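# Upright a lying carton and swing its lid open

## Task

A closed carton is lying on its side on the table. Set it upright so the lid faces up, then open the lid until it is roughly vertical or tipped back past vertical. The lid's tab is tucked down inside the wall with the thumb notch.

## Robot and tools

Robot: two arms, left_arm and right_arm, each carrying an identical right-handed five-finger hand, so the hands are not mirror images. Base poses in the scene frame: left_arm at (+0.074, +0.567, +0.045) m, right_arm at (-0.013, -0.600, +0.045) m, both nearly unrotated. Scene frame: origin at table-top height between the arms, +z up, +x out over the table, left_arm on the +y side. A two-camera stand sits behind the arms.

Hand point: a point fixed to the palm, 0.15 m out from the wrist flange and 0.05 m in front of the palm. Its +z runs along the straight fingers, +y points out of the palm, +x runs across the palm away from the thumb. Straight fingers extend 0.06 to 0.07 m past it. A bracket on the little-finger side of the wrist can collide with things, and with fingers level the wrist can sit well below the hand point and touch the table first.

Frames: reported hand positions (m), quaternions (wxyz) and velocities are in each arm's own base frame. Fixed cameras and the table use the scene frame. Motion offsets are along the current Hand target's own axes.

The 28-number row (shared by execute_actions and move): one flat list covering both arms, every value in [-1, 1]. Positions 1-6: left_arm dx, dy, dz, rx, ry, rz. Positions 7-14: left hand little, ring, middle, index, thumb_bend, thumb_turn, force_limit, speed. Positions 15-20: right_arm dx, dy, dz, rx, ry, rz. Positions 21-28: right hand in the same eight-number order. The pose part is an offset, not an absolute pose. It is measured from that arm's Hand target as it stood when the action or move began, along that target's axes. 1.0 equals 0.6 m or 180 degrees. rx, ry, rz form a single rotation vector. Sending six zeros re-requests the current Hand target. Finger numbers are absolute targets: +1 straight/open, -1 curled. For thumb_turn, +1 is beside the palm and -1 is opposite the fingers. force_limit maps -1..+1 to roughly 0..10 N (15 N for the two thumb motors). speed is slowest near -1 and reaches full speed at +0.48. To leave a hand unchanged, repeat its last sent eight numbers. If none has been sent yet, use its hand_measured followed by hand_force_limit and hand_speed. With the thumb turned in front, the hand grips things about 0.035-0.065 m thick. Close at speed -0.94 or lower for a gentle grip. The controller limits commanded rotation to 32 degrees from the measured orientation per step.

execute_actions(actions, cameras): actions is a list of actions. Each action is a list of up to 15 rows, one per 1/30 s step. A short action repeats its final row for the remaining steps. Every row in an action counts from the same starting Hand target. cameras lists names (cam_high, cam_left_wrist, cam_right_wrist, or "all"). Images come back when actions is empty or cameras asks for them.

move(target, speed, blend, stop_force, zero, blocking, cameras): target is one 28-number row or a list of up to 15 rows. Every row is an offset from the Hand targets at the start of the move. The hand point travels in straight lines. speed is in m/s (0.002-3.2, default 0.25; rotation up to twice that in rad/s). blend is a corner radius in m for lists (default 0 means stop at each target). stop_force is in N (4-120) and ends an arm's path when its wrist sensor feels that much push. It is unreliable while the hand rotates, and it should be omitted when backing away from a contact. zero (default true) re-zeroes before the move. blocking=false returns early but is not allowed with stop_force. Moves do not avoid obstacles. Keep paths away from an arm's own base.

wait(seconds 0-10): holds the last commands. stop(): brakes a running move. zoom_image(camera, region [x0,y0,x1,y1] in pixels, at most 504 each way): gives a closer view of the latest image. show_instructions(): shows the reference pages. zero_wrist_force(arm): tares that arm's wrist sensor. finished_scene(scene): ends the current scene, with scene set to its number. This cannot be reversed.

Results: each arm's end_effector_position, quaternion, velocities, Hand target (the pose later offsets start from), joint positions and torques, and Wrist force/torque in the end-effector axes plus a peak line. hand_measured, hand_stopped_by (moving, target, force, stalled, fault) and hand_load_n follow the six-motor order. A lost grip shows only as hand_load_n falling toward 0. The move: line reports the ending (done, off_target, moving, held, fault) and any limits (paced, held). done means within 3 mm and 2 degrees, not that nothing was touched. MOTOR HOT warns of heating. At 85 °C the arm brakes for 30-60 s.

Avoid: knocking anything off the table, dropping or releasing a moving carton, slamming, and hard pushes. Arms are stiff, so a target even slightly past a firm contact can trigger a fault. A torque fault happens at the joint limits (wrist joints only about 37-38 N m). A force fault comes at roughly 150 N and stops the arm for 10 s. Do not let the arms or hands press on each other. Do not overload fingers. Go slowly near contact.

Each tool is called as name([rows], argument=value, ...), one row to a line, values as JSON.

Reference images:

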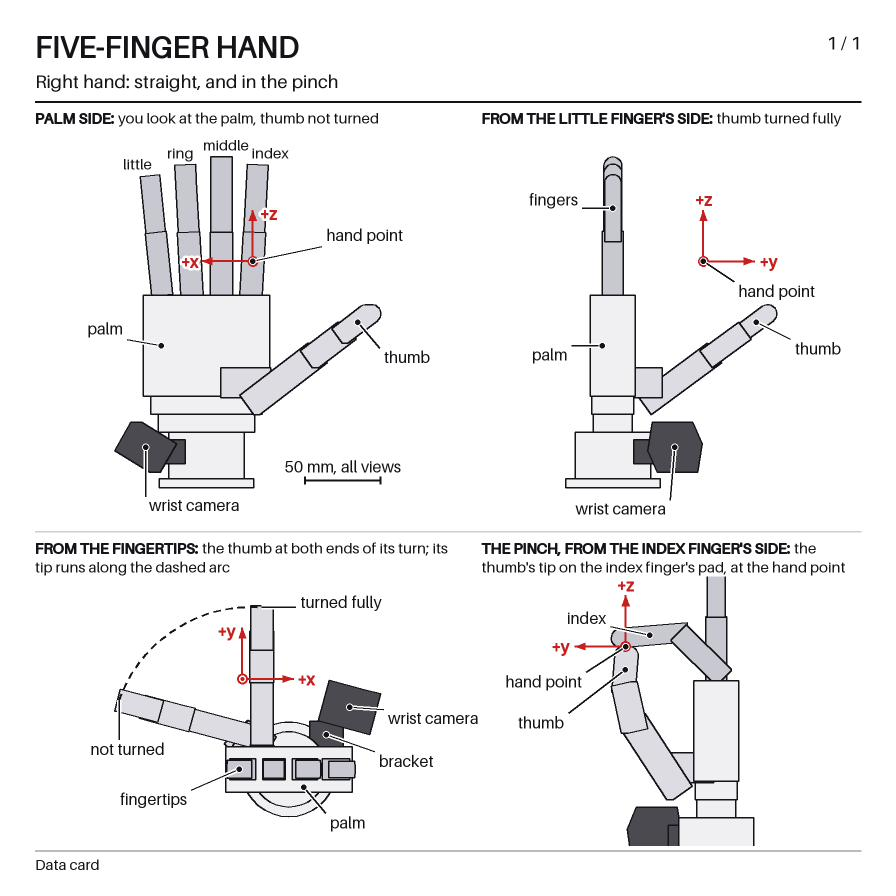

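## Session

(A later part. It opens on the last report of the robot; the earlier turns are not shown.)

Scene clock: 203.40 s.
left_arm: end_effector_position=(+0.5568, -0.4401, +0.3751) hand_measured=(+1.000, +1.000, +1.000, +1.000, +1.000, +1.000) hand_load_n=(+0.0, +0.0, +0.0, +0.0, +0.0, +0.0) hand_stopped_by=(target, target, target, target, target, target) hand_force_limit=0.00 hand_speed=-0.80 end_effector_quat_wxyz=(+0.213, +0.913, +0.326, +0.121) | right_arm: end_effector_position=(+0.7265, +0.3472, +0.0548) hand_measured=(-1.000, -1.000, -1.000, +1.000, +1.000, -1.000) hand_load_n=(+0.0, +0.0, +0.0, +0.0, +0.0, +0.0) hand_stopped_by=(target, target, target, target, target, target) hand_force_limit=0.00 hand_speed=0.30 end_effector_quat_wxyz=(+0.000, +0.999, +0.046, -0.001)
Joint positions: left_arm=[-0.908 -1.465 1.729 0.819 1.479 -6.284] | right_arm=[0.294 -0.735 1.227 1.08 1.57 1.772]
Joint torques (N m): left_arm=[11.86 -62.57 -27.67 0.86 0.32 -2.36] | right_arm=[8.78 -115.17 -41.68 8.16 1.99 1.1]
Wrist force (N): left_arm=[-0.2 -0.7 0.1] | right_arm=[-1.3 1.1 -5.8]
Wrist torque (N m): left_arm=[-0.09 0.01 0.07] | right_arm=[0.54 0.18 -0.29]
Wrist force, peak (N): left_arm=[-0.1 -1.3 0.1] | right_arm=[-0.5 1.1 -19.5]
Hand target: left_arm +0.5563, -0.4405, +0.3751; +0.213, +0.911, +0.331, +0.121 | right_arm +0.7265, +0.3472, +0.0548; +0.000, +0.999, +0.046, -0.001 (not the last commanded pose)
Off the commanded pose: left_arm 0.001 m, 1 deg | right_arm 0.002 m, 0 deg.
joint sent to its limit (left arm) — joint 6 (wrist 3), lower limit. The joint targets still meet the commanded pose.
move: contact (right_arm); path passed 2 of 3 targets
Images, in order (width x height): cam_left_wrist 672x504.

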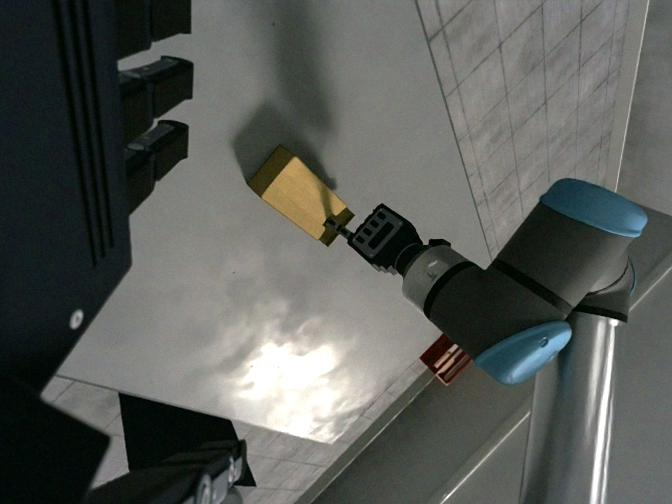

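move([
  [0,0,0,0,0,0,1,1,1,1,1,1,0,-0.8,0,0.02,-0.004,0,0,0,-1,-1,-1,1,1,-1,0,0.3],
  [0,0,0,0,0,0,1,1,1,1,1,1,0,-0.8,0,0.07,0.0,0,0,0,-1,-1,-1,1,1,-1,0,0.3],
  [0,0,0,0,0,0,1,1,1,1,1,1,0,-0.8,0,0.14,0.03,0,0,0,-1,-1,-1,1,1,-1,0,0.3],
], speed=0.05, stop_force=5, cameras=["cam_left_wrist"])

zoom_image(camera="cam_left_wrist", region=[240, 130, 420, 265])

Scene clock: 215.20 s.
left_arm: end_effector_position=(+0.5568, -0.4401, +0.3751) hand_measured=(+1.000, +1.000, +1.000, +1.000, +1.000, +1.000) hand_load_n=(+0.0, +0.0, +0.0, -0.5, +0.0, +0.0) hand_stopped_by=(target, target, target, target, target, target) hand_force_limit=0.00 hand_speed=-0.80 end_effector_quat_wxyz=(+0.213, +0.913, +0.326, +0.121) | right_arm: end_effector_position=(+0.7343, +0.2635, +0.0368) hand_measured=(-1.000, -1.000, -1.000, +1.000, +1.000, -1.000) hand_load_n=(+0.0, +0.0, +0.0, +0.0, +0.0, +0.0) hand_stopped_by=(target, target, target, target, target, target) hand_force_limit=0.00 hand_speed=0.30 end_effector_quat_wxyz=(+0.000, +0.999, +0.046, -0.001)
Joint positions: left_arm=[-0.908 -1.465 1.729 0.819 1.479 -6.284] | right_arm=[0.193 -0.765 1.319 1.017 1.57 1.671]
Joint torques (N m): left_arm=[10.42 -62.04 -28.24 1.02 -0.24 -2.3] | right_arm=[11.82 -106.3 -43.34 9.43 0.85 1.28]
Wrist force (N): left_arm=[-0.1 -0.4 -0.2] | right_arm=[-0.2 1.0 0.0]
Wrist torque (N m): left_arm=[-0.02 0.00 0.09] | right_arm=[0.14 0.08 0.05]
Wrist force, peak (N): left_arm=[-0.2 -1.2 0.0] | right_arm=[-1.4 0.8 -6.1]
Hand target: left_arm +0.5563, -0.4405, +0.3751; +0.213, +0.911, +0.331, +0.121 | right_arm +0.7343, +0.2635, +0.0368; +0.000, +0.999, +0.046, -0.001
Off the commanded pose: left_arm 0.001 m, 1 deg | right_arm 0.000 m, 0 deg.
joint sent to its limit (left arm) — joint 6 (wrist 3), lower limit. The joint targets still meet the commanded pose.
move: done
Images, in order (width x height): cam_left_wrist 672x504.

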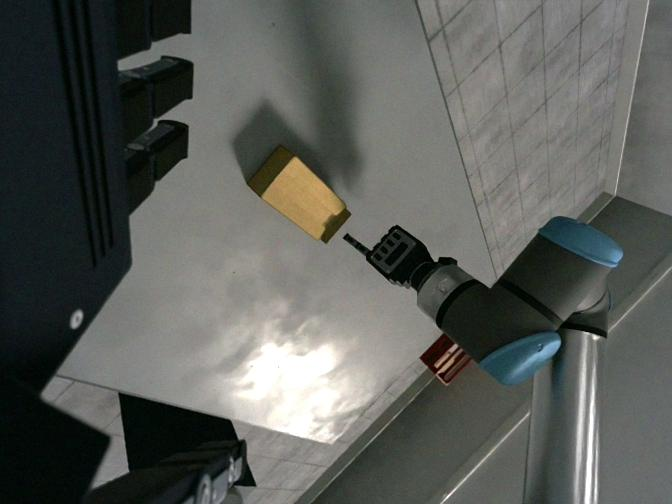

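Scaled by 2.800.

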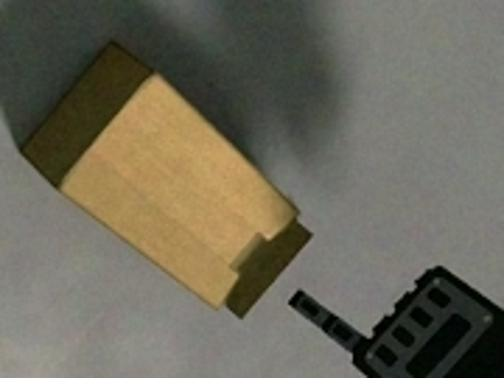

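move([
  [0,0,0,0,0,0,1,1,1,1,1,1,0,-0.8,0,0.0,-0.09,0,0,0,-1,-1,-1,1,1,-1,0,0.3],
  [0,0,0,0,0,0,1,1,1,1,1,1,0,-0.8,0,-0.13,-0.09,0,0,0,-1,-1,-1,1,1,-1,0,0.3],
  [0,0,0,0,0,0,1,1,1,1,1,1,0,-0.8,0,-0.13,0.0,0,0,0,-1,-1,-1,1,1,-1,0,0.3],
], speed=[0.12,0.12,0.02], stop_force=5)

move(target=[0,0,0,0,0,0,1,1,1,1,1,1,0,-0.8,0,0.025,0.004,0,0,0,-1,-1,-1,1,1,-1,0,0.3], speed=0.03, cameras=["cam_left_wrist"])

zoom_image(camera="cam_left_wrist", region=[240, 130, 420, 265])

Scene clock: 238.17 s.
left_arm: end_effector_position=(+0.5568, -0.4401, +0.3751) hand_measured=(+1.000, +1.000, +1.000, +1.000, +1.000, +1.000) hand_load_n=(+0.0, +0.0, +0.5, +0.0, +0.0, +0.0) hand_stopped_by=(target, target, target, target, target, target) hand_force_limit=0.00 hand_speed=-0.80 end_effector_quat_wxyz=(+0.213, +0.913, +0.326, +0.121) | right_arm: end_effector_position=(+0.7270, +0.3412, +0.0368) hand_measured=(-1.000, -1.000, -1.000, +1.000, +1.000, -1.000) hand_load_n=(+0.0, +0.0, +0.0, +0.0, +0.0, +0.0) hand_stopped_by=(target, target, target, target, target, target) hand_force_limit=0.00 hand_speed=0.30 end_effector_quat_wxyz=(+0.000, +0.999, +0.046, -0.001)
Joint positions: left_arm=[-0.908 -1.465 1.729 0.819 1.479 -6.284] | right_arm=[0.287 -0.724 1.241 1.055 1.57 1.765]
Joint torques (N m): left_arm=[12.95 -61.86 -28.67 1.36 -0.81 -2.5] | right_arm=[9.97 -120.62 -43.39 9.21 2.41 1.36]
Wrist force (N): left_arm=[-0.5 -0.5 -0.2] | right_arm=[-0.9 0.4 -0.1]
Wrist torque (N m): left_arm=[-0.04 0.06 0.06] | right_arm=[0.11 0.20 -0.28]
Wrist force, peak (N): left_arm=[-0.5 -1.2 0.1] | right_arm=[-0.5 2.7 -0.7]
Hand target: left_arm +0.5563, -0.4405, +0.3751; +0.213, +0.911, +0.331, +0.121 | right_arm +0.7270, +0.3412, +0.0368; +0.000, +0.999, +0.046, -0.001
Off the commanded pose: left_arm 0.001 m, 1 deg | right_arm 0.000 m, 0 deg.
joint sent to its limit (left arm) — joint 6 (wrist 3), lower limit. The joint targets still meet the commanded pose.
move: done

Scene clock: 238.93 s.
left_arm: end_effector_position=(+0.5568, -0.4401, +0.3751) hand_measured=(+1.000, +1.000, +1.000, +1.000, +1.000, +1.000) hand_load_n=(+0.0, +0.0, +0.0, +0.0, +0.0, +0.0) hand_stopped_by=(target, target, target, target, target, target) hand_force_limit=0.00 hand_speed=-0.80 end_effector_quat_wxyz=(+0.213, +0.913, +0.326, +0.121) | right_arm: end_effector_position=(+0.7284, +0.3261, +0.0344) hand_measured=(-1.000, -1.000, -1.000, +1.000, +1.000, -1.000) hand_load_n=(+0.0, +0.0, +0.5, +0.0, +0.0, -0.5) hand_stopped_by=(target, target, target, target, target, target) hand_force_limit=0.00 hand_speed=0.30 end_effector_quat_wxyz=(+0.000, +0.999, +0.046, -0.001)
Joint positions: left_arm=[-0.908 -1.465 1.729 0.819 1.479 -6.284] | right_arm=[0.269 -0.731 1.259 1.043 1.57 1.747]
Joint torques (N m): left_arm=[11.41 -63.31 -27.76 1.37 -0.68 -2.24] | right_arm=[9.67 -100.24 -43.15 4.92 1.97 1.24]
Wrist force (N): left_arm=[-0.4 -0.6 -0.3] | right_arm=[-0.9 0.3 -0.2]
Wrist torque (N m): left_arm=[-0.04 0.06 0.06] | right_arm=[0.09 0.18 -0.07]
Wrist force, peak (N): left_arm=[-0.3 -1.0 0.1] | right_arm=[-1.1 0.6 -0.4]
Hand target: left_arm +0.5563, -0.4405, +0.3751; +0.213, +0.911, +0.331, +0.121 | right_arm +0.7284, +0.3263, +0.0344; +0.000, +0.999, +0.046, -0.001
Off the commanded pose: left_arm 0.001 m, 1 deg | right_arm 0.000 m, 0 deg.
joint sent to its limit (left arm) — joint 6 (wrist 3), lower limit. The joint targets still meet the commanded pose.
move: done
Images, in order (width x height): cam_left_wrist 672x504.

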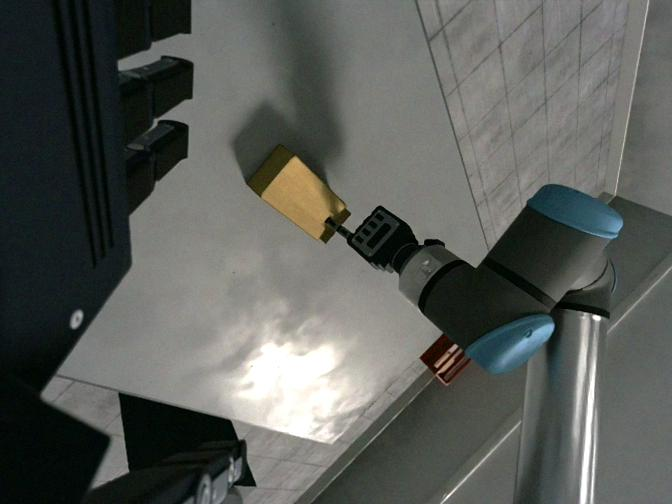

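Scaled by 2.800.

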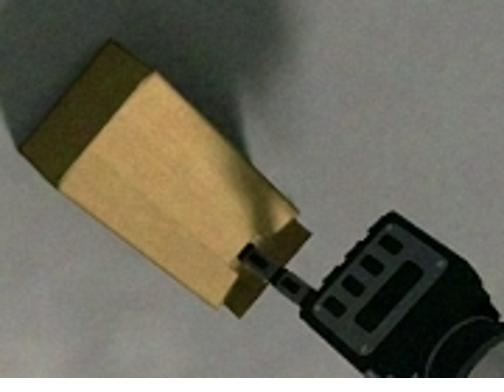

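move(target=[0,0,0,0,0,0,1,1,1,1,1,1,0,-0.8,0,0.14,0.01,0,0,0,-1,-1,-1,1,1,-1,0,0.3], speed=0.06, stop_force=5, cameras=["cam_left_wrist"])

zoom_image(camera="cam_left_wrist", region=[240, 130, 420, 265])

Scene clock: 246.23 s.
left_arm: end_effector_position=(+0.5568, -0.4401, +0.3751) hand_measured=(+1.000, +1.000, +1.000, +1.000, +1.000, +1.000) hand_load_n=(+0.0, +0.0, +0.0, +0.0, +0.0, +0.0) hand_stopped_by=(target, target, target, target, target, target) hand_force_limit=0.00 hand_speed=-0.80 end_effector_quat_wxyz=(+0.213, +0.913, +0.326, +0.121) | right_arm: end_effector_position=(+0.7362, +0.2426, +0.0284) hand_measured=(-1.000, -1.000, -1.000, +1.000, +1.000, -1.000) hand_load_n=(+0.0, +0.0, +0.0, +0.0, +0.0, +0.0) hand_stopped_by=(target, target, target, target, target, target) hand_force_limit=0.00 hand_speed=0.30 end_effector_quat_wxyz=(+0.000, +0.999, +0.046, -0.001)
Joint positions: left_arm=[-0.908 -1.465 1.729 0.819 1.479 -6.284] | right_arm=[0.167 -0.766 1.34 0.998 1.57 1.645]
Joint torques (N m): left_arm=[14.53 -61.38 -27.92 1.16 -0.91 -2.58] | right_arm=[7.96 -82.68 -42.14 9.18 0.13 -0.21]
Wrist force (N): left_arm=[-0.3 -0.8 0.1] | right_arm=[-0.3 1.1 0.3]
Wrist torque (N m): left_arm=[-0.11 0.02 0.07] | right_arm=[0.16 0.09 0.04]
Wrist force, peak (N): left_arm=[-0.3 -1.2 0.0] | right_arm=[-0.5 2.0 -0.2]
Hand target: left_arm +0.5563, -0.4405, +0.3751; +0.213, +0.911, +0.331, +0.121 | right_arm +0.7362, +0.2426, +0.0284; +0.000, +0.999, +0.046, -0.001
Off the commanded pose: left_arm 0.001 m, 1 deg | right_arm 0.000 m, 0 deg.
joint sent to its limit (left arm) — joint 6 (wrist 3), lower limit. The joint targets still meet the commanded pose.
move: done
Images, in order (width x height): cam_left_wrist 672x504.

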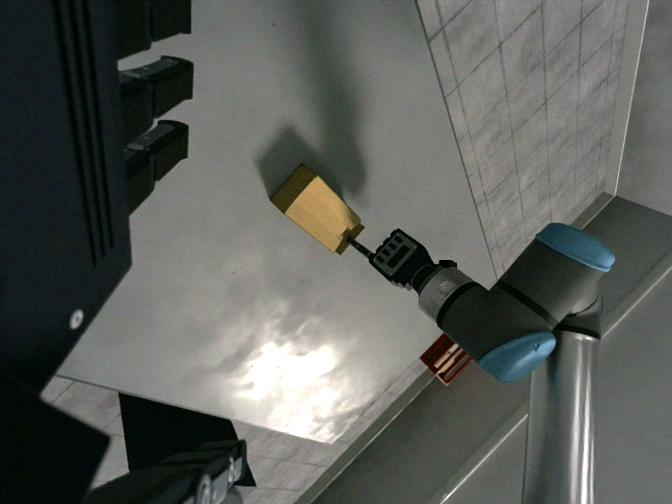

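Scaled by 2.800.

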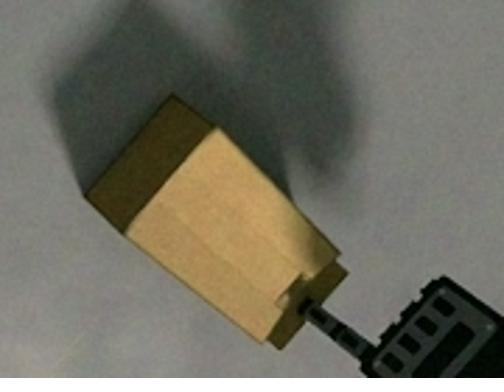

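move([
  [0,0,0,0,0,0,1,1,1,1,1,1,0,-0.8,0,-0.015,-0.022,0,0,0,-1,-1,-1,1,1,-1,0,0.3],
  [0,0,0,0,0,0,1,1,1,1,1,1,0,-0.8,0,0.05,-0.022,0,0,0,-1,-1,-1,1,1,-1,0,0.3],
], speed=[0.05,0.1], cameras=["cam_left_wrist"])

zoom_image(camera="cam_left_wrist", region=[260, 150, 440, 285])

Scene clock: 261.90 s.
left_arm: end_effector_position=(+0.5568, -0.4401, +0.3751) hand_measured=(+1.000, +1.000, +1.000, +1.000, +1.000, +1.000) hand_load_n=(+0.0, +0.0, +0.0, +0.0, -0.5, +0.0) hand_stopped_by=(target, target, target, target, target, target) hand_force_limit=0.00 hand_speed=-0.80 end_effector_quat_wxyz=(+0.213, +0.913, +0.326, +0.121) | right_arm: end_effector_position=(+0.7390, +0.2128, +0.0416) hand_measured=(-1.000, -1.000, -1.000, +1.000, +1.000, -1.000) hand_load_n=(+0.0, +0.0, +0.0, +0.0, +0.0, +0.0) hand_stopped_by=(target, target, target, target, target, target) hand_force_limit=0.00 hand_speed=0.30 end_effector_quat_wxyz=(+0.000, +0.999, +0.046, +0.000)
Joint positions: left_arm=[-0.908 -1.465 1.729 0.819 1.479 -6.284] | right_arm=[0.13 -0.79 1.357 1.004 1.57 1.608]
Joint torques (N m): left_arm=[10.54 -60.32 -27.92 1.51 -1.25 -2.35] | right_arm=[8.59 -78.34 -42.34 7.19 2.48 1.08]
Wrist force (N): left_arm=[-0.3 -0.7 -0.1] | right_arm=[-0.2 1.2 0.0]
Wrist torque (N m): left_arm=[-0.08 0.02 0.07] | right_arm=[0.22 0.09 0.04]
Wrist force, peak (N): left_arm=[-0.3 -1.0 -0.4] | right_arm=[-0.4 2.6 0.2]
Hand target: left_arm +0.5563, -0.4405, +0.3751; +0.213, +0.911, +0.331, +0.121 | right_arm +0.7390, +0.2128, +0.0415; +0.000, +0.999, +0.046, -0.001
Off the commanded pose: left_arm 0.001 m, 1 deg | right_arm 0.000 m, 0 deg.
joint sent to its limit (left arm) — joint 6 (wrist 3), lower limit. The joint targets still meet the commanded pose.
move: done
Images, in order (width x height): cam_left_wrist 672x504.

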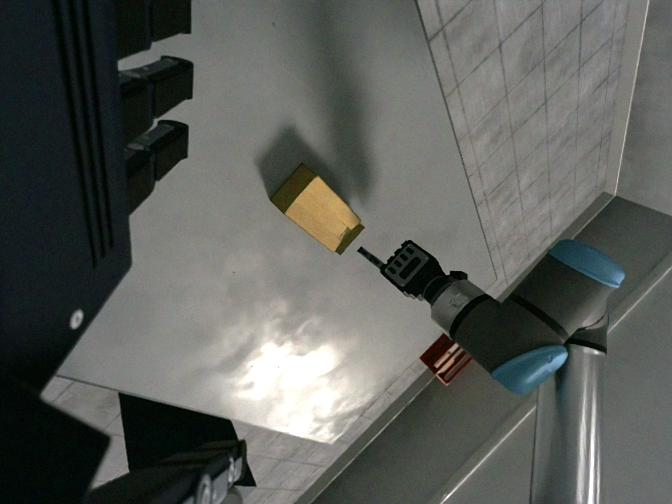

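Scaled by 2.800.

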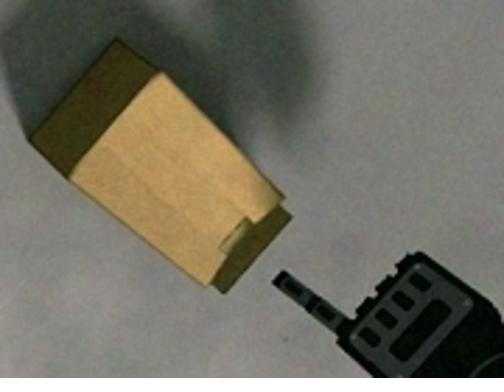

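move([
  [0,0,0,0,0,0,1,1,1,1,1,1,0,-0.8,0,0.0,-0.09,0,0,0,-1,-1,-1,1,1,-1,0,0.3],
  [0,0,0,0,0,0,1,1,1,1,1,1,0,-0.8,0.005,-0.055,-0.09,0,0,0,-1,-1,-1,1,1,-1,0,0.3],
  [0,0,0,0,0,0,1,1,1,1,1,1,0,-0.8,0.005,-0.055,0.01,0,0,0,-1,-1,-1,1,1,-1,0,0.3],
], speed=[0.15,0.12,0.03], stop_force=5, cameras=["cam_left_wrist"])

zoom_image(camera="cam_left_wrist", region=[260, 150, 440, 285])

move(target=[0,0,0,0,0,0,1,1,1,1,1,1,0,-0.8,0,0.05,-0.005,0,0,0,-1,-1,-1,1,1,-1,0,0.3], speed=0.06, cameras=["cam_left_wrist"])

zoom_image(camera="cam_left_wrist", region=[260, 150, 440, 285])

Scene clock: 293.27 s.
left_arm: end_effector_position=(+0.5568, -0.4401, +0.3751) hand_measured=(+1.000, +1.000, +1.000, +1.000, +1.000, +1.000) hand_load_n=(+0.0, +0.0, +0.0, +0.0, +0.0, +0.0) hand_stopped_by=(target, target, target, target, target, target) hand_force_limit=0.00 hand_speed=-0.80 end_effector_quat_wxyz=(+0.213, +0.913, +0.326, +0.121) | right_arm: end_effector_position=(+0.7389, +0.2459, +0.0356) hand_measured=(-1.000, -1.000, -1.000, +1.000, +1.000, -1.000) hand_load_n=(+0.0, +0.0, +0.0, +0.0, +0.0, -0.5) hand_stopped_by=(target, target, target, target, target, target) hand_force_limit=0.00 hand_speed=0.30 end_effector_quat_wxyz=(+0.000, +0.999, +0.046, -0.001)
Joint positions: left_arm=[-0.908 -1.465 1.729 0.819 1.479 -6.284] | right_arm=[0.171 -0.767 1.327 1.012 1.57 1.649]
Joint torques (N m): left_arm=[11.25 -61.86 -27.98 1.41 -1.15 -2.47] | right_arm=[8.45 -116.43 -42.78 9.28 -1.91 1.59]
Wrist force (N): left_arm=[-0.1 -0.5 -0.3] | right_arm=[-0.4 0.7 0.1]
Wrist torque (N m): left_arm=[-0.03 0.00 0.09] | right_arm=[0.09 0.11 -0.18]
Wrist force, peak (N): left_arm=[-0.1 -1.3 0.2] | right_arm=[-0.2 3.0 -1.4]
Hand target: left_arm +0.5563, -0.4405, +0.3751; +0.213, +0.911, +0.331, +0.121 | right_arm +0.7389, +0.2459, +0.0356; +0.000, +0.999, +0.046, -0.001
Off the commanded pose: left_arm 0.001 m, 1 deg | right_arm 0.000 m, 0 deg.
joint sent to its limit (left arm) — joint 6 (wrist 3), lower limit. The joint targets still meet the commanded pose.
move: done
Images, in order (width x height): cam_left_wrist 672x504.

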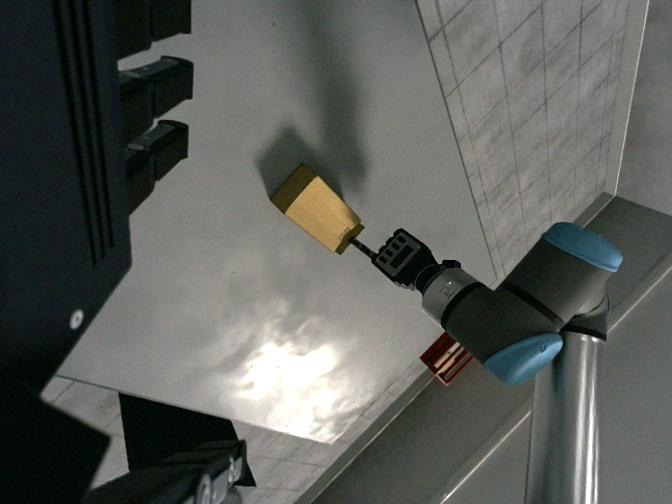

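Scaled by 2.800.

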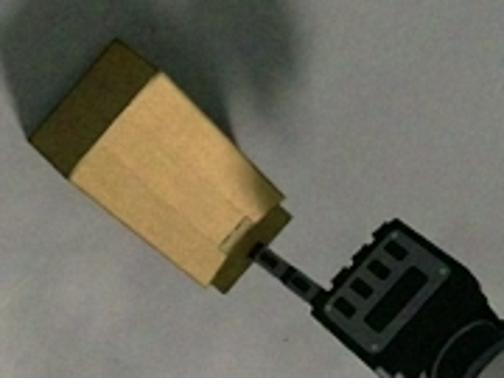

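Scene clock: 294.03 s.
left_arm: end_effector_position=(+0.5568, -0.4401, +0.3751) hand_measured=(+1.000, +1.000, +1.000, +1.000, +1.000, +1.000) hand_load_n=(+0.0, +0.0, +0.0, +0.0, +0.0, +0.0) hand_stopped_by=(target, target, target, target, target, target) hand_force_limit=0.00 hand_speed=-0.80 end_effector_quat_wxyz=(+0.213, +0.913, +0.326, +0.121) | right_arm: end_effector_position=(+0.7416, +0.2159, +0.0386) hand_measured=(-1.000, -1.000, -1.000, +1.000, +1.000, -1.000) hand_load_n=(+0.0, +0.0, +0.0, +0.0, +0.0, +0.0) hand_stopped_by=(target, target, target, target, target, target) hand_force_limit=0.00 hand_speed=0.30 end_effector_quat_wxyz=(+0.000, +0.999, +0.046, -0.001) end_effector_velocity=(+0.000, +0.004, +0.000) end_effector_angular_velocity=(+0.001, -0.002, -0.001)
Joint positions: left_arm=[-0.908 -1.465 1.729 0.819 1.479 -6.284] | right_arm=[0.133 -0.782 1.348 1.005 1.57 1.611]
Joint velocities: left_arm=[within noise] | right_arm=[0.005 0.001 -0.002 -0.001 -0.001 0.005]
Joint torques (N m): left_arm=[12.59 -62.08 -27.92 1.01 -1 -2.5] | right_arm=[6.86 -80.52 -42.6 2.88 2 1.37]
Wrist force (N): left_arm=[0.0 -0.7 -0.2] | right_arm=[-0.5 1.0 -0.2]
Wrist torque (N m): left_arm=[-0.07 0.00 0.08] | right_arm=[0.18 0.14 0.02]
Wrist force, peak (N): left_arm=[-0.7 -0.8 -0.3] | right_arm=[-0.4 1.8 0.3]
Hand target: left_arm +0.5563, -0.4405, +0.3751; +0.213, +0.911, +0.331, +0.121 | right_arm +0.7417, +0.2160, +0.0385; +0.000, +0.999, +0.046, -0.001
Off the commanded pose: left_arm 0.001 m, 1 deg | right_arm 0.000 m, 0 deg.
joint sent to its limit (left arm) — joint 6 (wrist 3), lower limit. The joint targets still meet the commanded pose.
move: done
Images, in order (width x height): cam_left_wrist 672x504.

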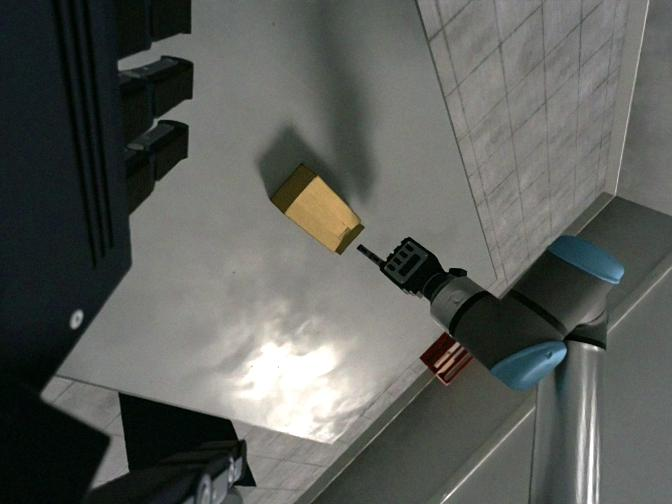

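Scaled by 2.800.

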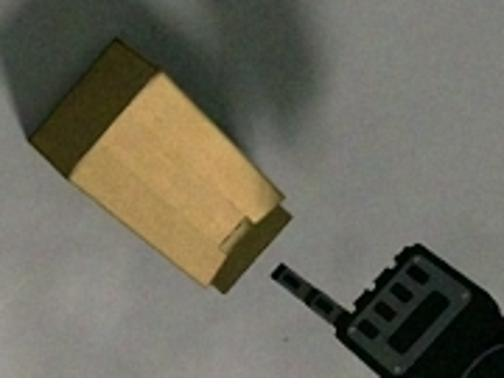

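move([
  [0,0,0,0,0,0,1,1,1,1,1,1,0,-0.8,0.0,0,-0.3,0,0,0,-1,-1,-1,1,1,-1,0,0.3],
  [0,0,0,0,0,0,1,1,1,1,1,1,0,-0.8,0.0,-0.35,-0.3,0,0,0,-1,-1,-1,1,1,-1,0,0.3],
], speed=0.3, blend=[0.03,0], cameras=["cam_right_wrist","cam_high"])

zoom_image(camera="cam_high", region=[220, 220, 340, 310])

Scene clock: 308.07 s.
left_arm: end_effector_position=(+0.5568, -0.4401, +0.3751) hand_measured=(+1.000, +1.000, +1.000, +1.000, +1.000, +1.000) hand_load_n=(+0.0, +0.0, +0.0, +0.0, +0.0, +0.0) hand_stopped_by=(target, target, target, target, target, target) hand_force_limit=0.00 hand_speed=-0.80 end_effector_quat_wxyz=(+0.213, +0.913, +0.326, +0.121) | right_arm: end_effector_position=(+0.7224, +0.4249, +0.2186) hand_measured=(-1.000, -1.000, -1.000, +1.000, +1.000, -1.000) hand_load_n=(+0.0, +0.0, +0.0, +0.0, +0.0, +0.0) hand_stopped_by=(target, target, target, target, target, target) hand_force_limit=0.00 hand_speed=0.30 end_effector_quat_wxyz=(+0.000, +0.999, +0.046, -0.001)
Joint positions: left_arm=[-0.908 -1.465 1.729 0.819 1.479 -6.284] | right_arm=[0.381 -0.776 0.994 1.353 1.57 1.859]
Joint torques (N m): left_arm=[13.58 -59.32 -28.08 0.86 -1.03 -2.26] | right_arm=[10.61 -101.13 -46.36 0.1 2.32 1.75]
Wrist force (N): left_arm=[0.0 -0.6 0.2] | right_arm=[-0.8 0.9 0.2]
Wrist torque (N m): left_arm=[-0.08 -0.02 0.09] | right_arm=[0.13 0.19 -0.28]
Wrist force, peak (N): left_arm=[-0.4 -1.1 0.1] | right_arm=[-0.2 3.1 -2.2]
Hand target: left_arm +0.5563, -0.4405, +0.3751; +0.213, +0.911, +0.331, +0.121 | right_arm +0.7224, +0.4250, +0.2187; +0.000, +0.999, +0.046, -0.001
Off the commanded pose: left_arm 0.001 m, 1 deg | right_arm 0.000 m, 0 deg.
joint sent to its limit (left arm) — joint 6 (wrist 3), lower limit. The joint targets still meet the commanded pose.
move: done
Images, in order (width x height): cam_high 672x504, cam_right_wrist 672x504.

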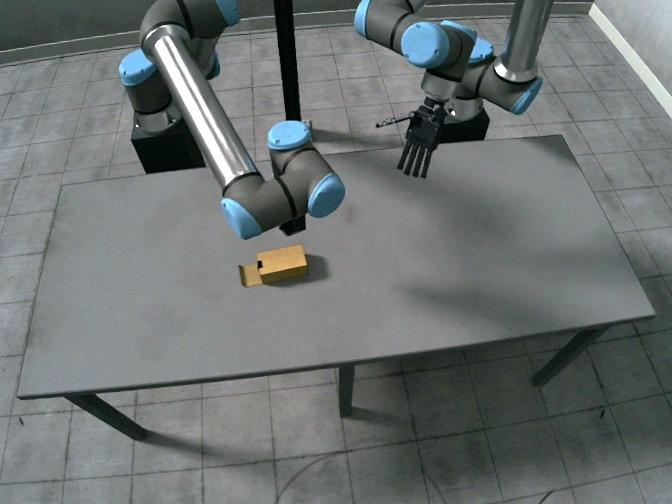

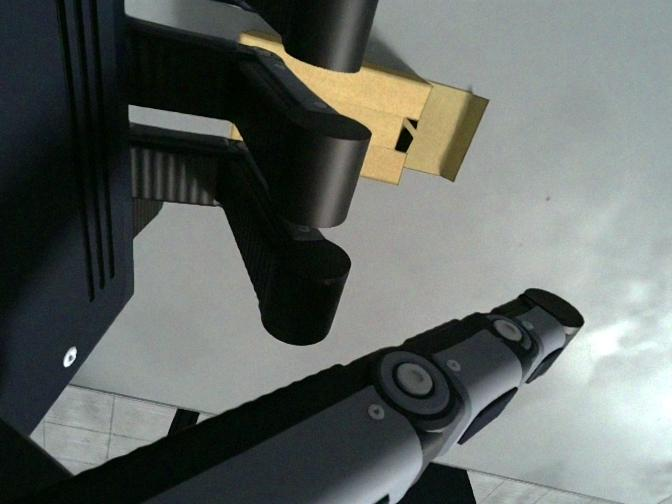

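Scaled by 4.200.

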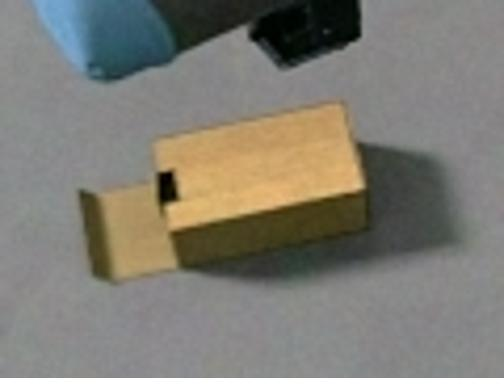

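move([
  [0,0,0,0,0,0,1,1,1,1,1,1,0,-0.8,0.0,0.104,0,0,0,-0.5,-1,-1,0.1,0.1,1,-1,0,0.3],
  [0,0,0,0,0,0,1,1,1,1,1,1,0,-0.8,-0.009,0.208,0,0,0,-1.0,-1,-1,0.1,0.1,1,-1,0,0.3],
], speed=0.8, blend=[0.02,0])

move(target=[0,0,0,0,0,0,1,1,1,1,1,1,0,-0.8,0,0,0.12,0,0,0,-1,-1,-0.15,-0.15,0.65,-1,0,0.3], speed=0.3, cameras=["all"])

zoom_image(camera="cam_left_wrist", region=[240, 130, 440, 280])

Scene clock: 365.33 s.
left_arm: end_effector_position=(+0.5568, -0.4401, +0.3751) hand_measured=(+1.000, +1.000, +1.000, +1.000, +1.000, +1.000) hand_load_n=(+0.0, +0.0, +0.0, +0.0, +0.0, +0.0) hand_stopped_by=(target, target, target, target, target, target) hand_force_limit=0.00 hand_speed=-0.80 end_effector_quat_wxyz=(+0.213, +0.913, +0.326, +0.121) | right_arm: end_effector_position=(+0.7287, +0.3002, +0.2186) hand_measured=(-1.000, -1.000, +0.100, +0.100, +1.000, -1.000) hand_load_n=(+0.0, +0.0, +0.0, +0.5, +0.0, +0.0) hand_stopped_by=(target, target, target, target, target, target) hand_force_limit=0.00 hand_speed=0.30 end_effector_quat_wxyz=(-0.001, -0.046, +0.999, +0.000)
Joint positions: left_arm=[-0.908 -1.465 1.729 0.819 1.479 -6.284] | right_arm=[0.088 -1.031 1.428 1.175 1.57 -1.575]
Joint torques (N m): left_arm=[11.23 -61.42 -27.73 1.62 -1.34 -1.76] | right_arm=[6.93 -102.3 -25.24 1.73 0.75 -1.69]
Wrist force (N): left_arm=[0.0 -0.6 0.0] | right_arm=[0.2 0.6 -0.6]
Wrist torque (N m): left_arm=[-0.06 -0.01 0.09] | right_arm=[0.18 0.08 0.02]
Wrist force, peak (N): left_arm=[-0.5 -1.0 0.0] | right_arm=[-0.7 1.3 0.1]
Hand target: left_arm +0.5563, -0.4405, +0.3751; +0.213, +0.911, +0.331, +0.121 | right_arm +0.7286, +0.3003, +0.2186; -0.001, -0.046, +0.999, +0.000
Off the commanded pose: left_arm 0.001 m, 1 deg | right_arm 0.000 m, 0 deg.
joint sent to its limit (left arm) — joint 6 (wrist 3), lower limit. The joint targets still meet the commanded pose.
move: done

Scene clock: 366.17 s.
left_arm: end_effector_position=(+0.5568, -0.4401, +0.3751) hand_measured=(+1.000, +1.000, +1.000, +1.000, +1.000, +1.000) hand_load_n=(+0.0, +0.0, +0.0, +0.0, +0.0, +0.0) hand_stopped_by=(target, target, target, target, target, target) hand_force_limit=0.00 hand_speed=-0.80 end_effector_quat_wxyz=(+0.213, +0.913, +0.326, +0.121) | right_arm: end_effector_position=(+0.7285, +0.3003, +0.1466) hand_measured=(-1.000, -1.000, -0.150, -0.150, +0.650, -1.000) hand_load_n=(+0.0, +0.0, +0.0, +0.0, +0.0, +0.0) hand_stopped_by=(target, target, target, target, target, target) hand_force_limit=0.00 hand_speed=0.30 end_effector_quat_wxyz=(-0.001, -0.046, +0.999, +0.000)
Joint positions: left_arm=[-0.908 -1.465 1.729 0.819 1.479 -6.284] | right_arm=[0.089 -0.98 1.484 1.068 1.57 -1.575]
Joint torques (N m): left_arm=[15.09 -61.32 -27.64 1.52 -0.99 -2.17] | right_arm=[8.91 -94.17 -42.32 7.77 0.15 1.93]
Wrist force (N): left_arm=[-0.1 -0.5 -0.6] | right_arm=[-0.1 1.4 0.1]
Wrist torque (N m): left_arm=[-0.02 0.02 0.09] | right_arm=[0.23 0.09 0.03]
Wrist force, peak (N): left_arm=[-0.4 -1.0 0.2] | right_arm=[-0.3 1.2 -2.4]
Hand target: left_arm +0.5563, -0.4405, +0.3751; +0.213, +0.911, +0.331, +0.121 | right_arm +0.7286, +0.3003, +0.1466; -0.001, -0.046, +0.999, +0.000
Off the commanded pose: left_arm 0.001 m, 1 deg | right_arm 0.000 m, 0 deg.
joint sent to its limit (left arm) — joint 6 (wrist 3), lower limit. The joint targets still meet the commanded pose.
move: done

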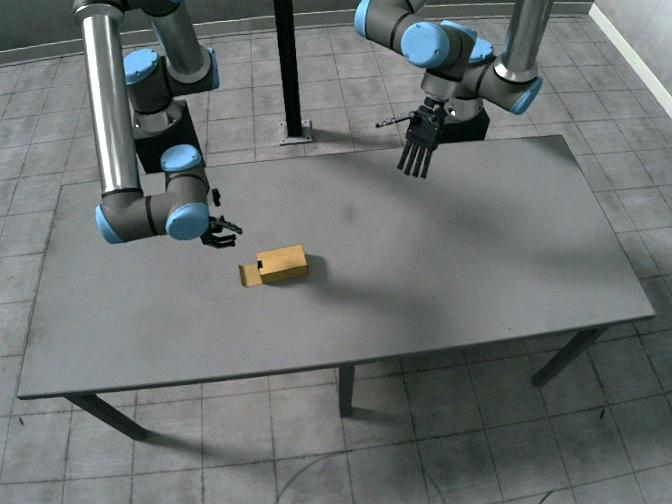

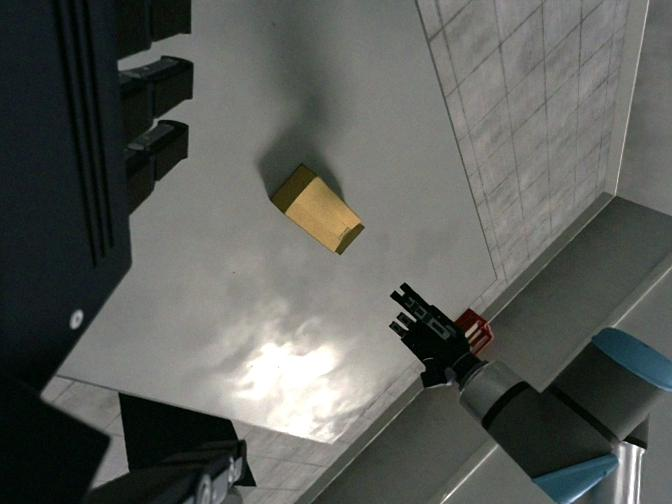

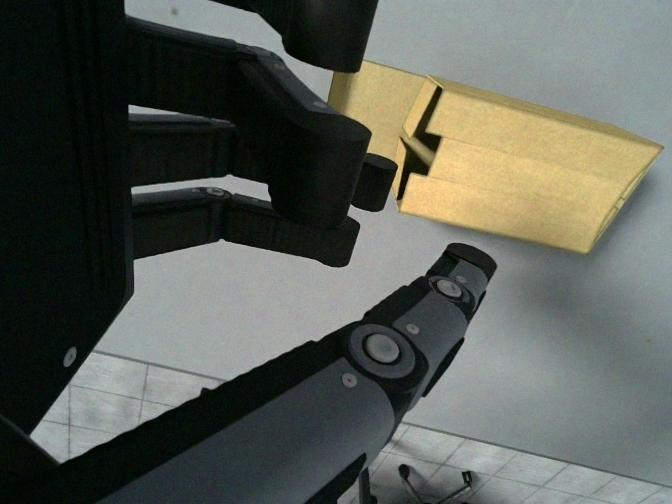

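Scaled by 2.520.

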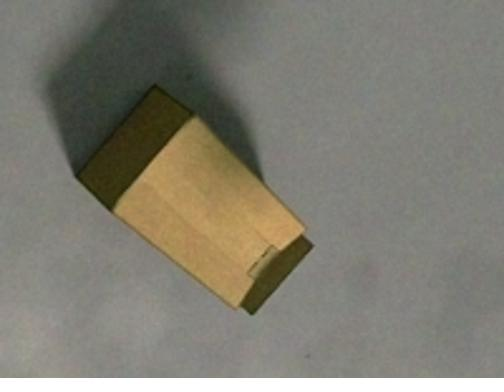

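move(target=[0,0,0,0,0,0,1,1,1,1,1,1,0,-0.8,0,-0.01,0.185,0,0,0,-1,-1,-0.15,-0.15,0.65,-1,0,0.3], speed=0.1, stop_force=5, cameras=["all"])

zoom_image(camera="cam_left_wrist", region=[240, 130, 440, 280])

Scene clock: 379.20 s.
left_arm: end_effector_position=(+0.5568, -0.4401, +0.3751) hand_measured=(+1.000, +1.000, +1.000, +1.000, +1.000, +1.000) hand_load_n=(+0.0, +0.0, +0.0, +0.0, +0.0, +0.0) hand_stopped_by=(target, target, target, target, target, target) hand_force_limit=0.00 hand_speed=-0.80 end_effector_quat_wxyz=(+0.213, +0.913, +0.326, +0.121) | right_arm: end_effector_position=(+0.7290, +0.2944, +0.0356) hand_measured=(-1.000, -1.000, -0.150, -0.150, +0.650, -1.000) hand_load_n=(+0.0, +0.0, +0.0, +0.0, +0.0, +0.0) hand_stopped_by=(target, target, target, target, target, target) hand_force_limit=0.00 hand_speed=0.30 end_effector_quat_wxyz=(-0.001, -0.046, +0.999, +0.000)
Joint positions: left_arm=[-0.908 -1.465 1.729 0.819 1.479 -6.284] | right_arm=[0.08 -0.882 1.544 0.91 1.57 -1.583]
Joint torques (N m): left_arm=[9.45 -59.93 -26.72 1.28 -1.01 -2.11] | right_arm=[6.18 -105.42 -40.01 9.24 1.41 1.4]
Wrist force (N): left_arm=[-0.3 -0.7 0.1] | right_arm=[-0.2 1.2 -0.1]
Wrist torque (N m): left_arm=[-0.08 0.02 0.07] | right_arm=[0.20 0.12 0.03]
Wrist force, peak (N): left_arm=[-0.6 -1.1 -0.2] | right_arm=[-0.5 1.2 -1.5]
Hand target: left_arm +0.5563, -0.4405, +0.3751; +0.213, +0.911, +0.331, +0.121 | right_arm +0.7290, +0.2944, +0.0356; -0.001, -0.046, +0.999, +0.000
Off the commanded pose: left_arm 0.001 m, 1 deg | right_arm 0.000 m, 0 deg.
joint sent to its limit (left arm) — joint 6 (wrist 3), lower limit. The joint targets still meet the commanded pose.
move: done

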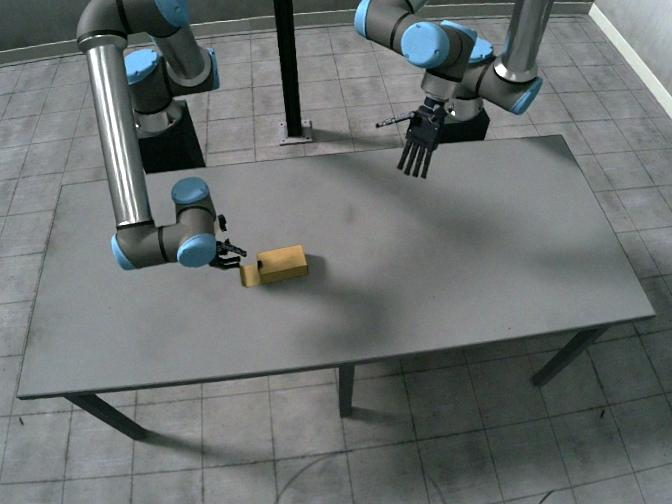

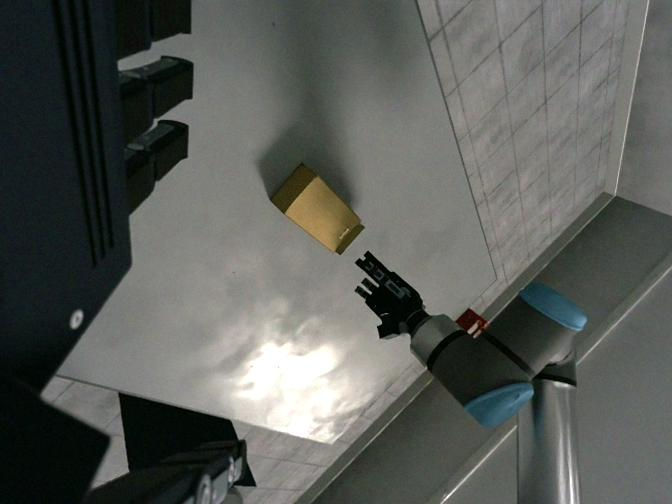

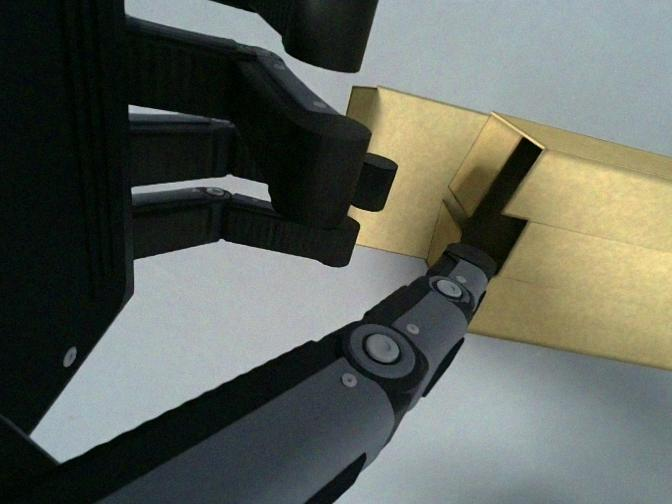

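Scaled by 2.520.

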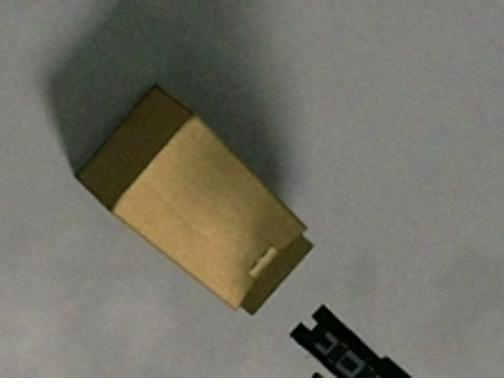

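move([
  [0,0,0,0,0,0,1,1,1,1,1,1,0,-0.8,0,0.0,0.042,0,0,0,-1,-1,-0.15,-0.15,0.65,-1,0,0.3],
  [0,0,0,0,0,0,1,1,1,1,1,1,0,-0.8,0,0.11,0.042,0,0,0,-1,-1,-0.15,-0.15,0.65,-1,0,0.3],
], speed=0.06, stop_force=4, cameras=["cam_left_wrist","cam_right_wrist"])

zoom_image(camera="cam_left_wrist", region=[240, 130, 440, 280])

Scene clock: 395.77 s.
left_arm: end_effector_position=(+0.5568, -0.4401, +0.3751) hand_measured=(+1.000, +1.000, +1.000, +1.000, +1.000, +1.000) hand_load_n=(+0.0, +0.0, +0.0, +0.0, +0.0, +0.0) hand_stopped_by=(target, target, target, target, target, target) hand_force_limit=0.00 hand_speed=-0.80 end_effector_quat_wxyz=(+0.213, +0.913, +0.326, +0.121) | right_arm: end_effector_position=(+0.7228, +0.3601, +0.0105) hand_measured=(-1.000, -1.000, -0.150, -0.150, +0.650, -1.000) hand_load_n=(+0.0, +0.0, +0.0, +0.0, +0.0, +0.0) hand_stopped_by=(target, target, target, target, target, target) hand_force_limit=0.00 hand_speed=0.30 end_effector_quat_wxyz=(-0.001, -0.046, +0.999, +0.000)
Joint positions: left_arm=[-0.908 -1.465 1.729 0.819 1.479 -6.284] | right_arm=[0.171 -0.834 1.508 0.897 1.57 -1.493]
Joint torques (N m): left_arm=[14.35 -60.77 -27.09 1.84 -0.91 -2.24] | right_arm=[-6.55 -108.76 -19.35 0.28 1.13 0.86]
Wrist force (N): left_arm=[0.0 -0.6 -0.2] | right_arm=[-0.2 0.8 0.0]
Wrist torque (N m): left_arm=[-0.06 -0.01 0.09] | right_arm=[0.15 0.09 -0.17]
Wrist force, peak (N): left_arm=[-0.5 -0.9 0.0] | right_arm=[-0.3 2.1 -0.1]
Hand target: left_arm +0.5563, -0.4405, +0.3751; +0.213, +0.911, +0.331, +0.121 | right_arm +0.7228, +0.3601, +0.0105; -0.001, -0.046, +0.999, +0.000
Off the commanded pose: left_arm 0.001 m, 1 deg | right_arm 0.000 m, 0 deg.
joint sent to its limit (left arm) — joint 6 (wrist 3), lower limit. The joint targets still meet the commanded pose.
move: done
Images, in order (width x height): cam_left_wrist 672x504, cam_right_wrist 672x504.

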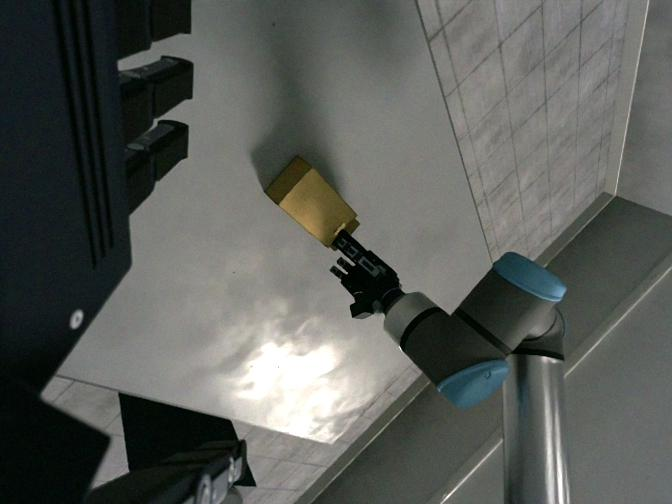

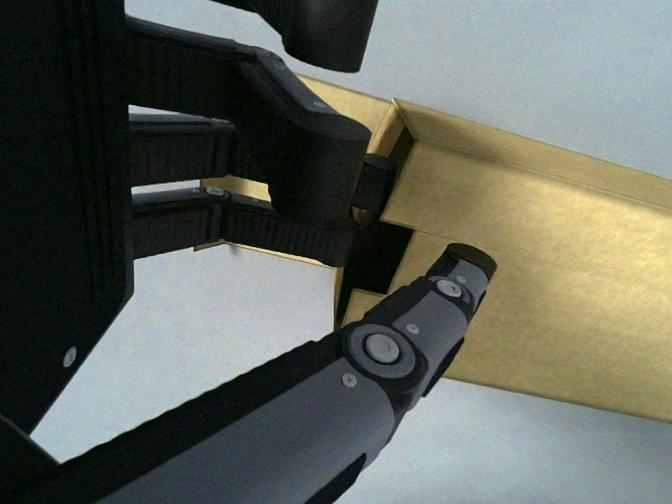

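Scaled by 2.520.

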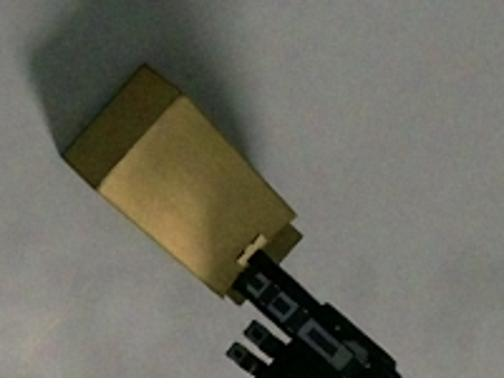

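move([
  [0,0,0,0,0,0,1,1,1,1,1,1,0,-0.8,0,0,0.007,0,0,0,-1,-1,-0.15,-0.15,0.65,-1,0,0.3],
  [0,0,0,0,0,0,1,1,1,1,1,1,0,-0.8,0,0.042,0.007,0,0,0,-1,-1,-0.15,-0.15,0.65,-1,0,0.3],
], speed=0.05, stop_force=5, cameras=["cam_high","cam_left_wrist","cam_right_wrist"])

zoom_image(camera="cam_left_wrist", region=[240, 130, 440, 280])

Scene clock: 431.80 s.
left_arm: end_effector_position=(+0.5568, -0.4401, +0.3751) hand_measured=(+1.000, +1.000, +1.000, +1.000, +1.000, +1.000) hand_load_n=(+0.0, +0.0, +0.0, +0.0, +0.0, +0.0) hand_stopped_by=(target, target, target, target, target, target) hand_force_limit=0.00 hand_speed=-0.80 end_effector_quat_wxyz=(+0.213, +0.913, +0.326, +0.121) | right_arm: end_effector_position=(+0.7205, +0.3852, +0.0063) hand_measured=(-1.000, -1.000, -0.150, -0.150, +0.650, -1.000) hand_load_n=(+0.0, +0.0, +0.0, +0.0, +0.0, +0.0) hand_stopped_by=(target, target, target, target, target, target) hand_force_limit=0.00 hand_speed=0.30 end_effector_quat_wxyz=(-0.001, -0.046, +0.999, +0.000)
Joint positions: left_arm=[-0.908 -1.465 1.729 0.819 1.479 -6.284] | right_arm=[0.205 -0.819 1.489 0.902 1.57 -1.459]
Joint torques (N m): left_arm=[11.16 -62.27 -28.68 1.67 -1.07 -2.55] | right_arm=[-9 -109.03 -19.4 0.54 -1.92 -0.99]
Wrist force (N): left_arm=[-0.2 -0.4 -0.2] | right_arm=[-0.3 1.2 -0.3]
Wrist torque (N m): left_arm=[-0.02 0.02 0.08] | right_arm=[0.22 0.09 -0.19]
Wrist force, peak (N): left_arm=[-0.8 -1.1 0.0] | right_arm=[-1.0 0.1 -2.2]
Hand target: left_arm +0.5563, -0.4405, +0.3751; +0.213, +0.911, +0.331, +0.121 | right_arm +0.7205, +0.3852, +0.0063; -0.001, -0.046, +0.999, +0.000
Off the commanded pose: left_arm 0.001 m, 1 deg | right_arm 0.000 m, 0 deg.
joint sent to its limit (left arm) — joint 6 (wrist 3), lower limit. The joint targets still meet the commanded pose.
move: done

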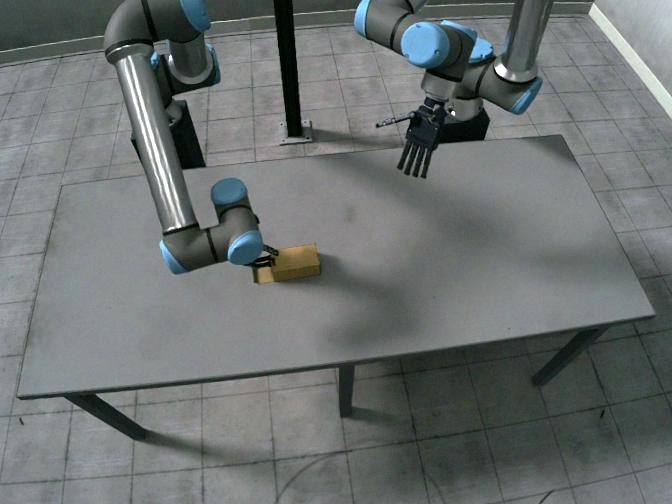

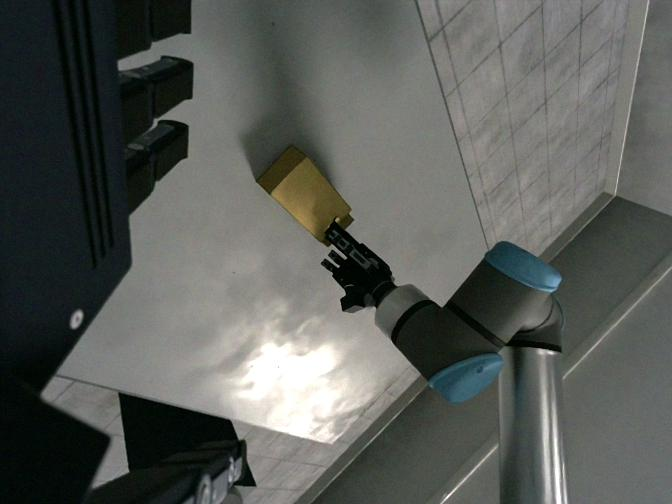

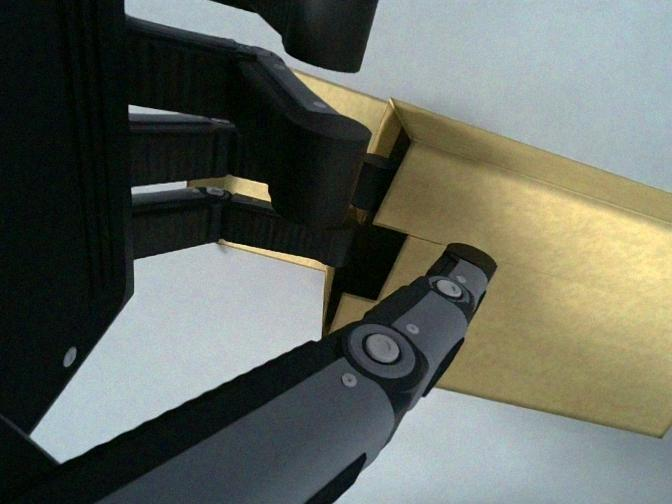

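Scaled by 2.520.

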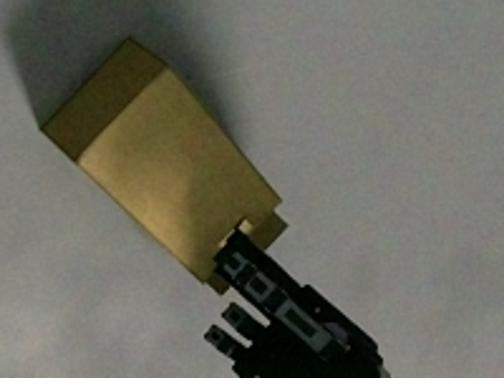

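zoom_image(camera="cam_right_wrist", region=[200, 80, 520, 340])

Scaled by 1.575.

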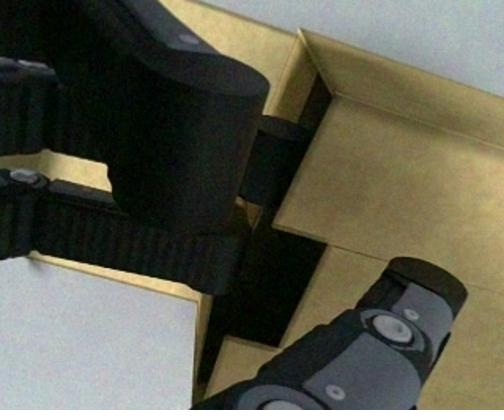

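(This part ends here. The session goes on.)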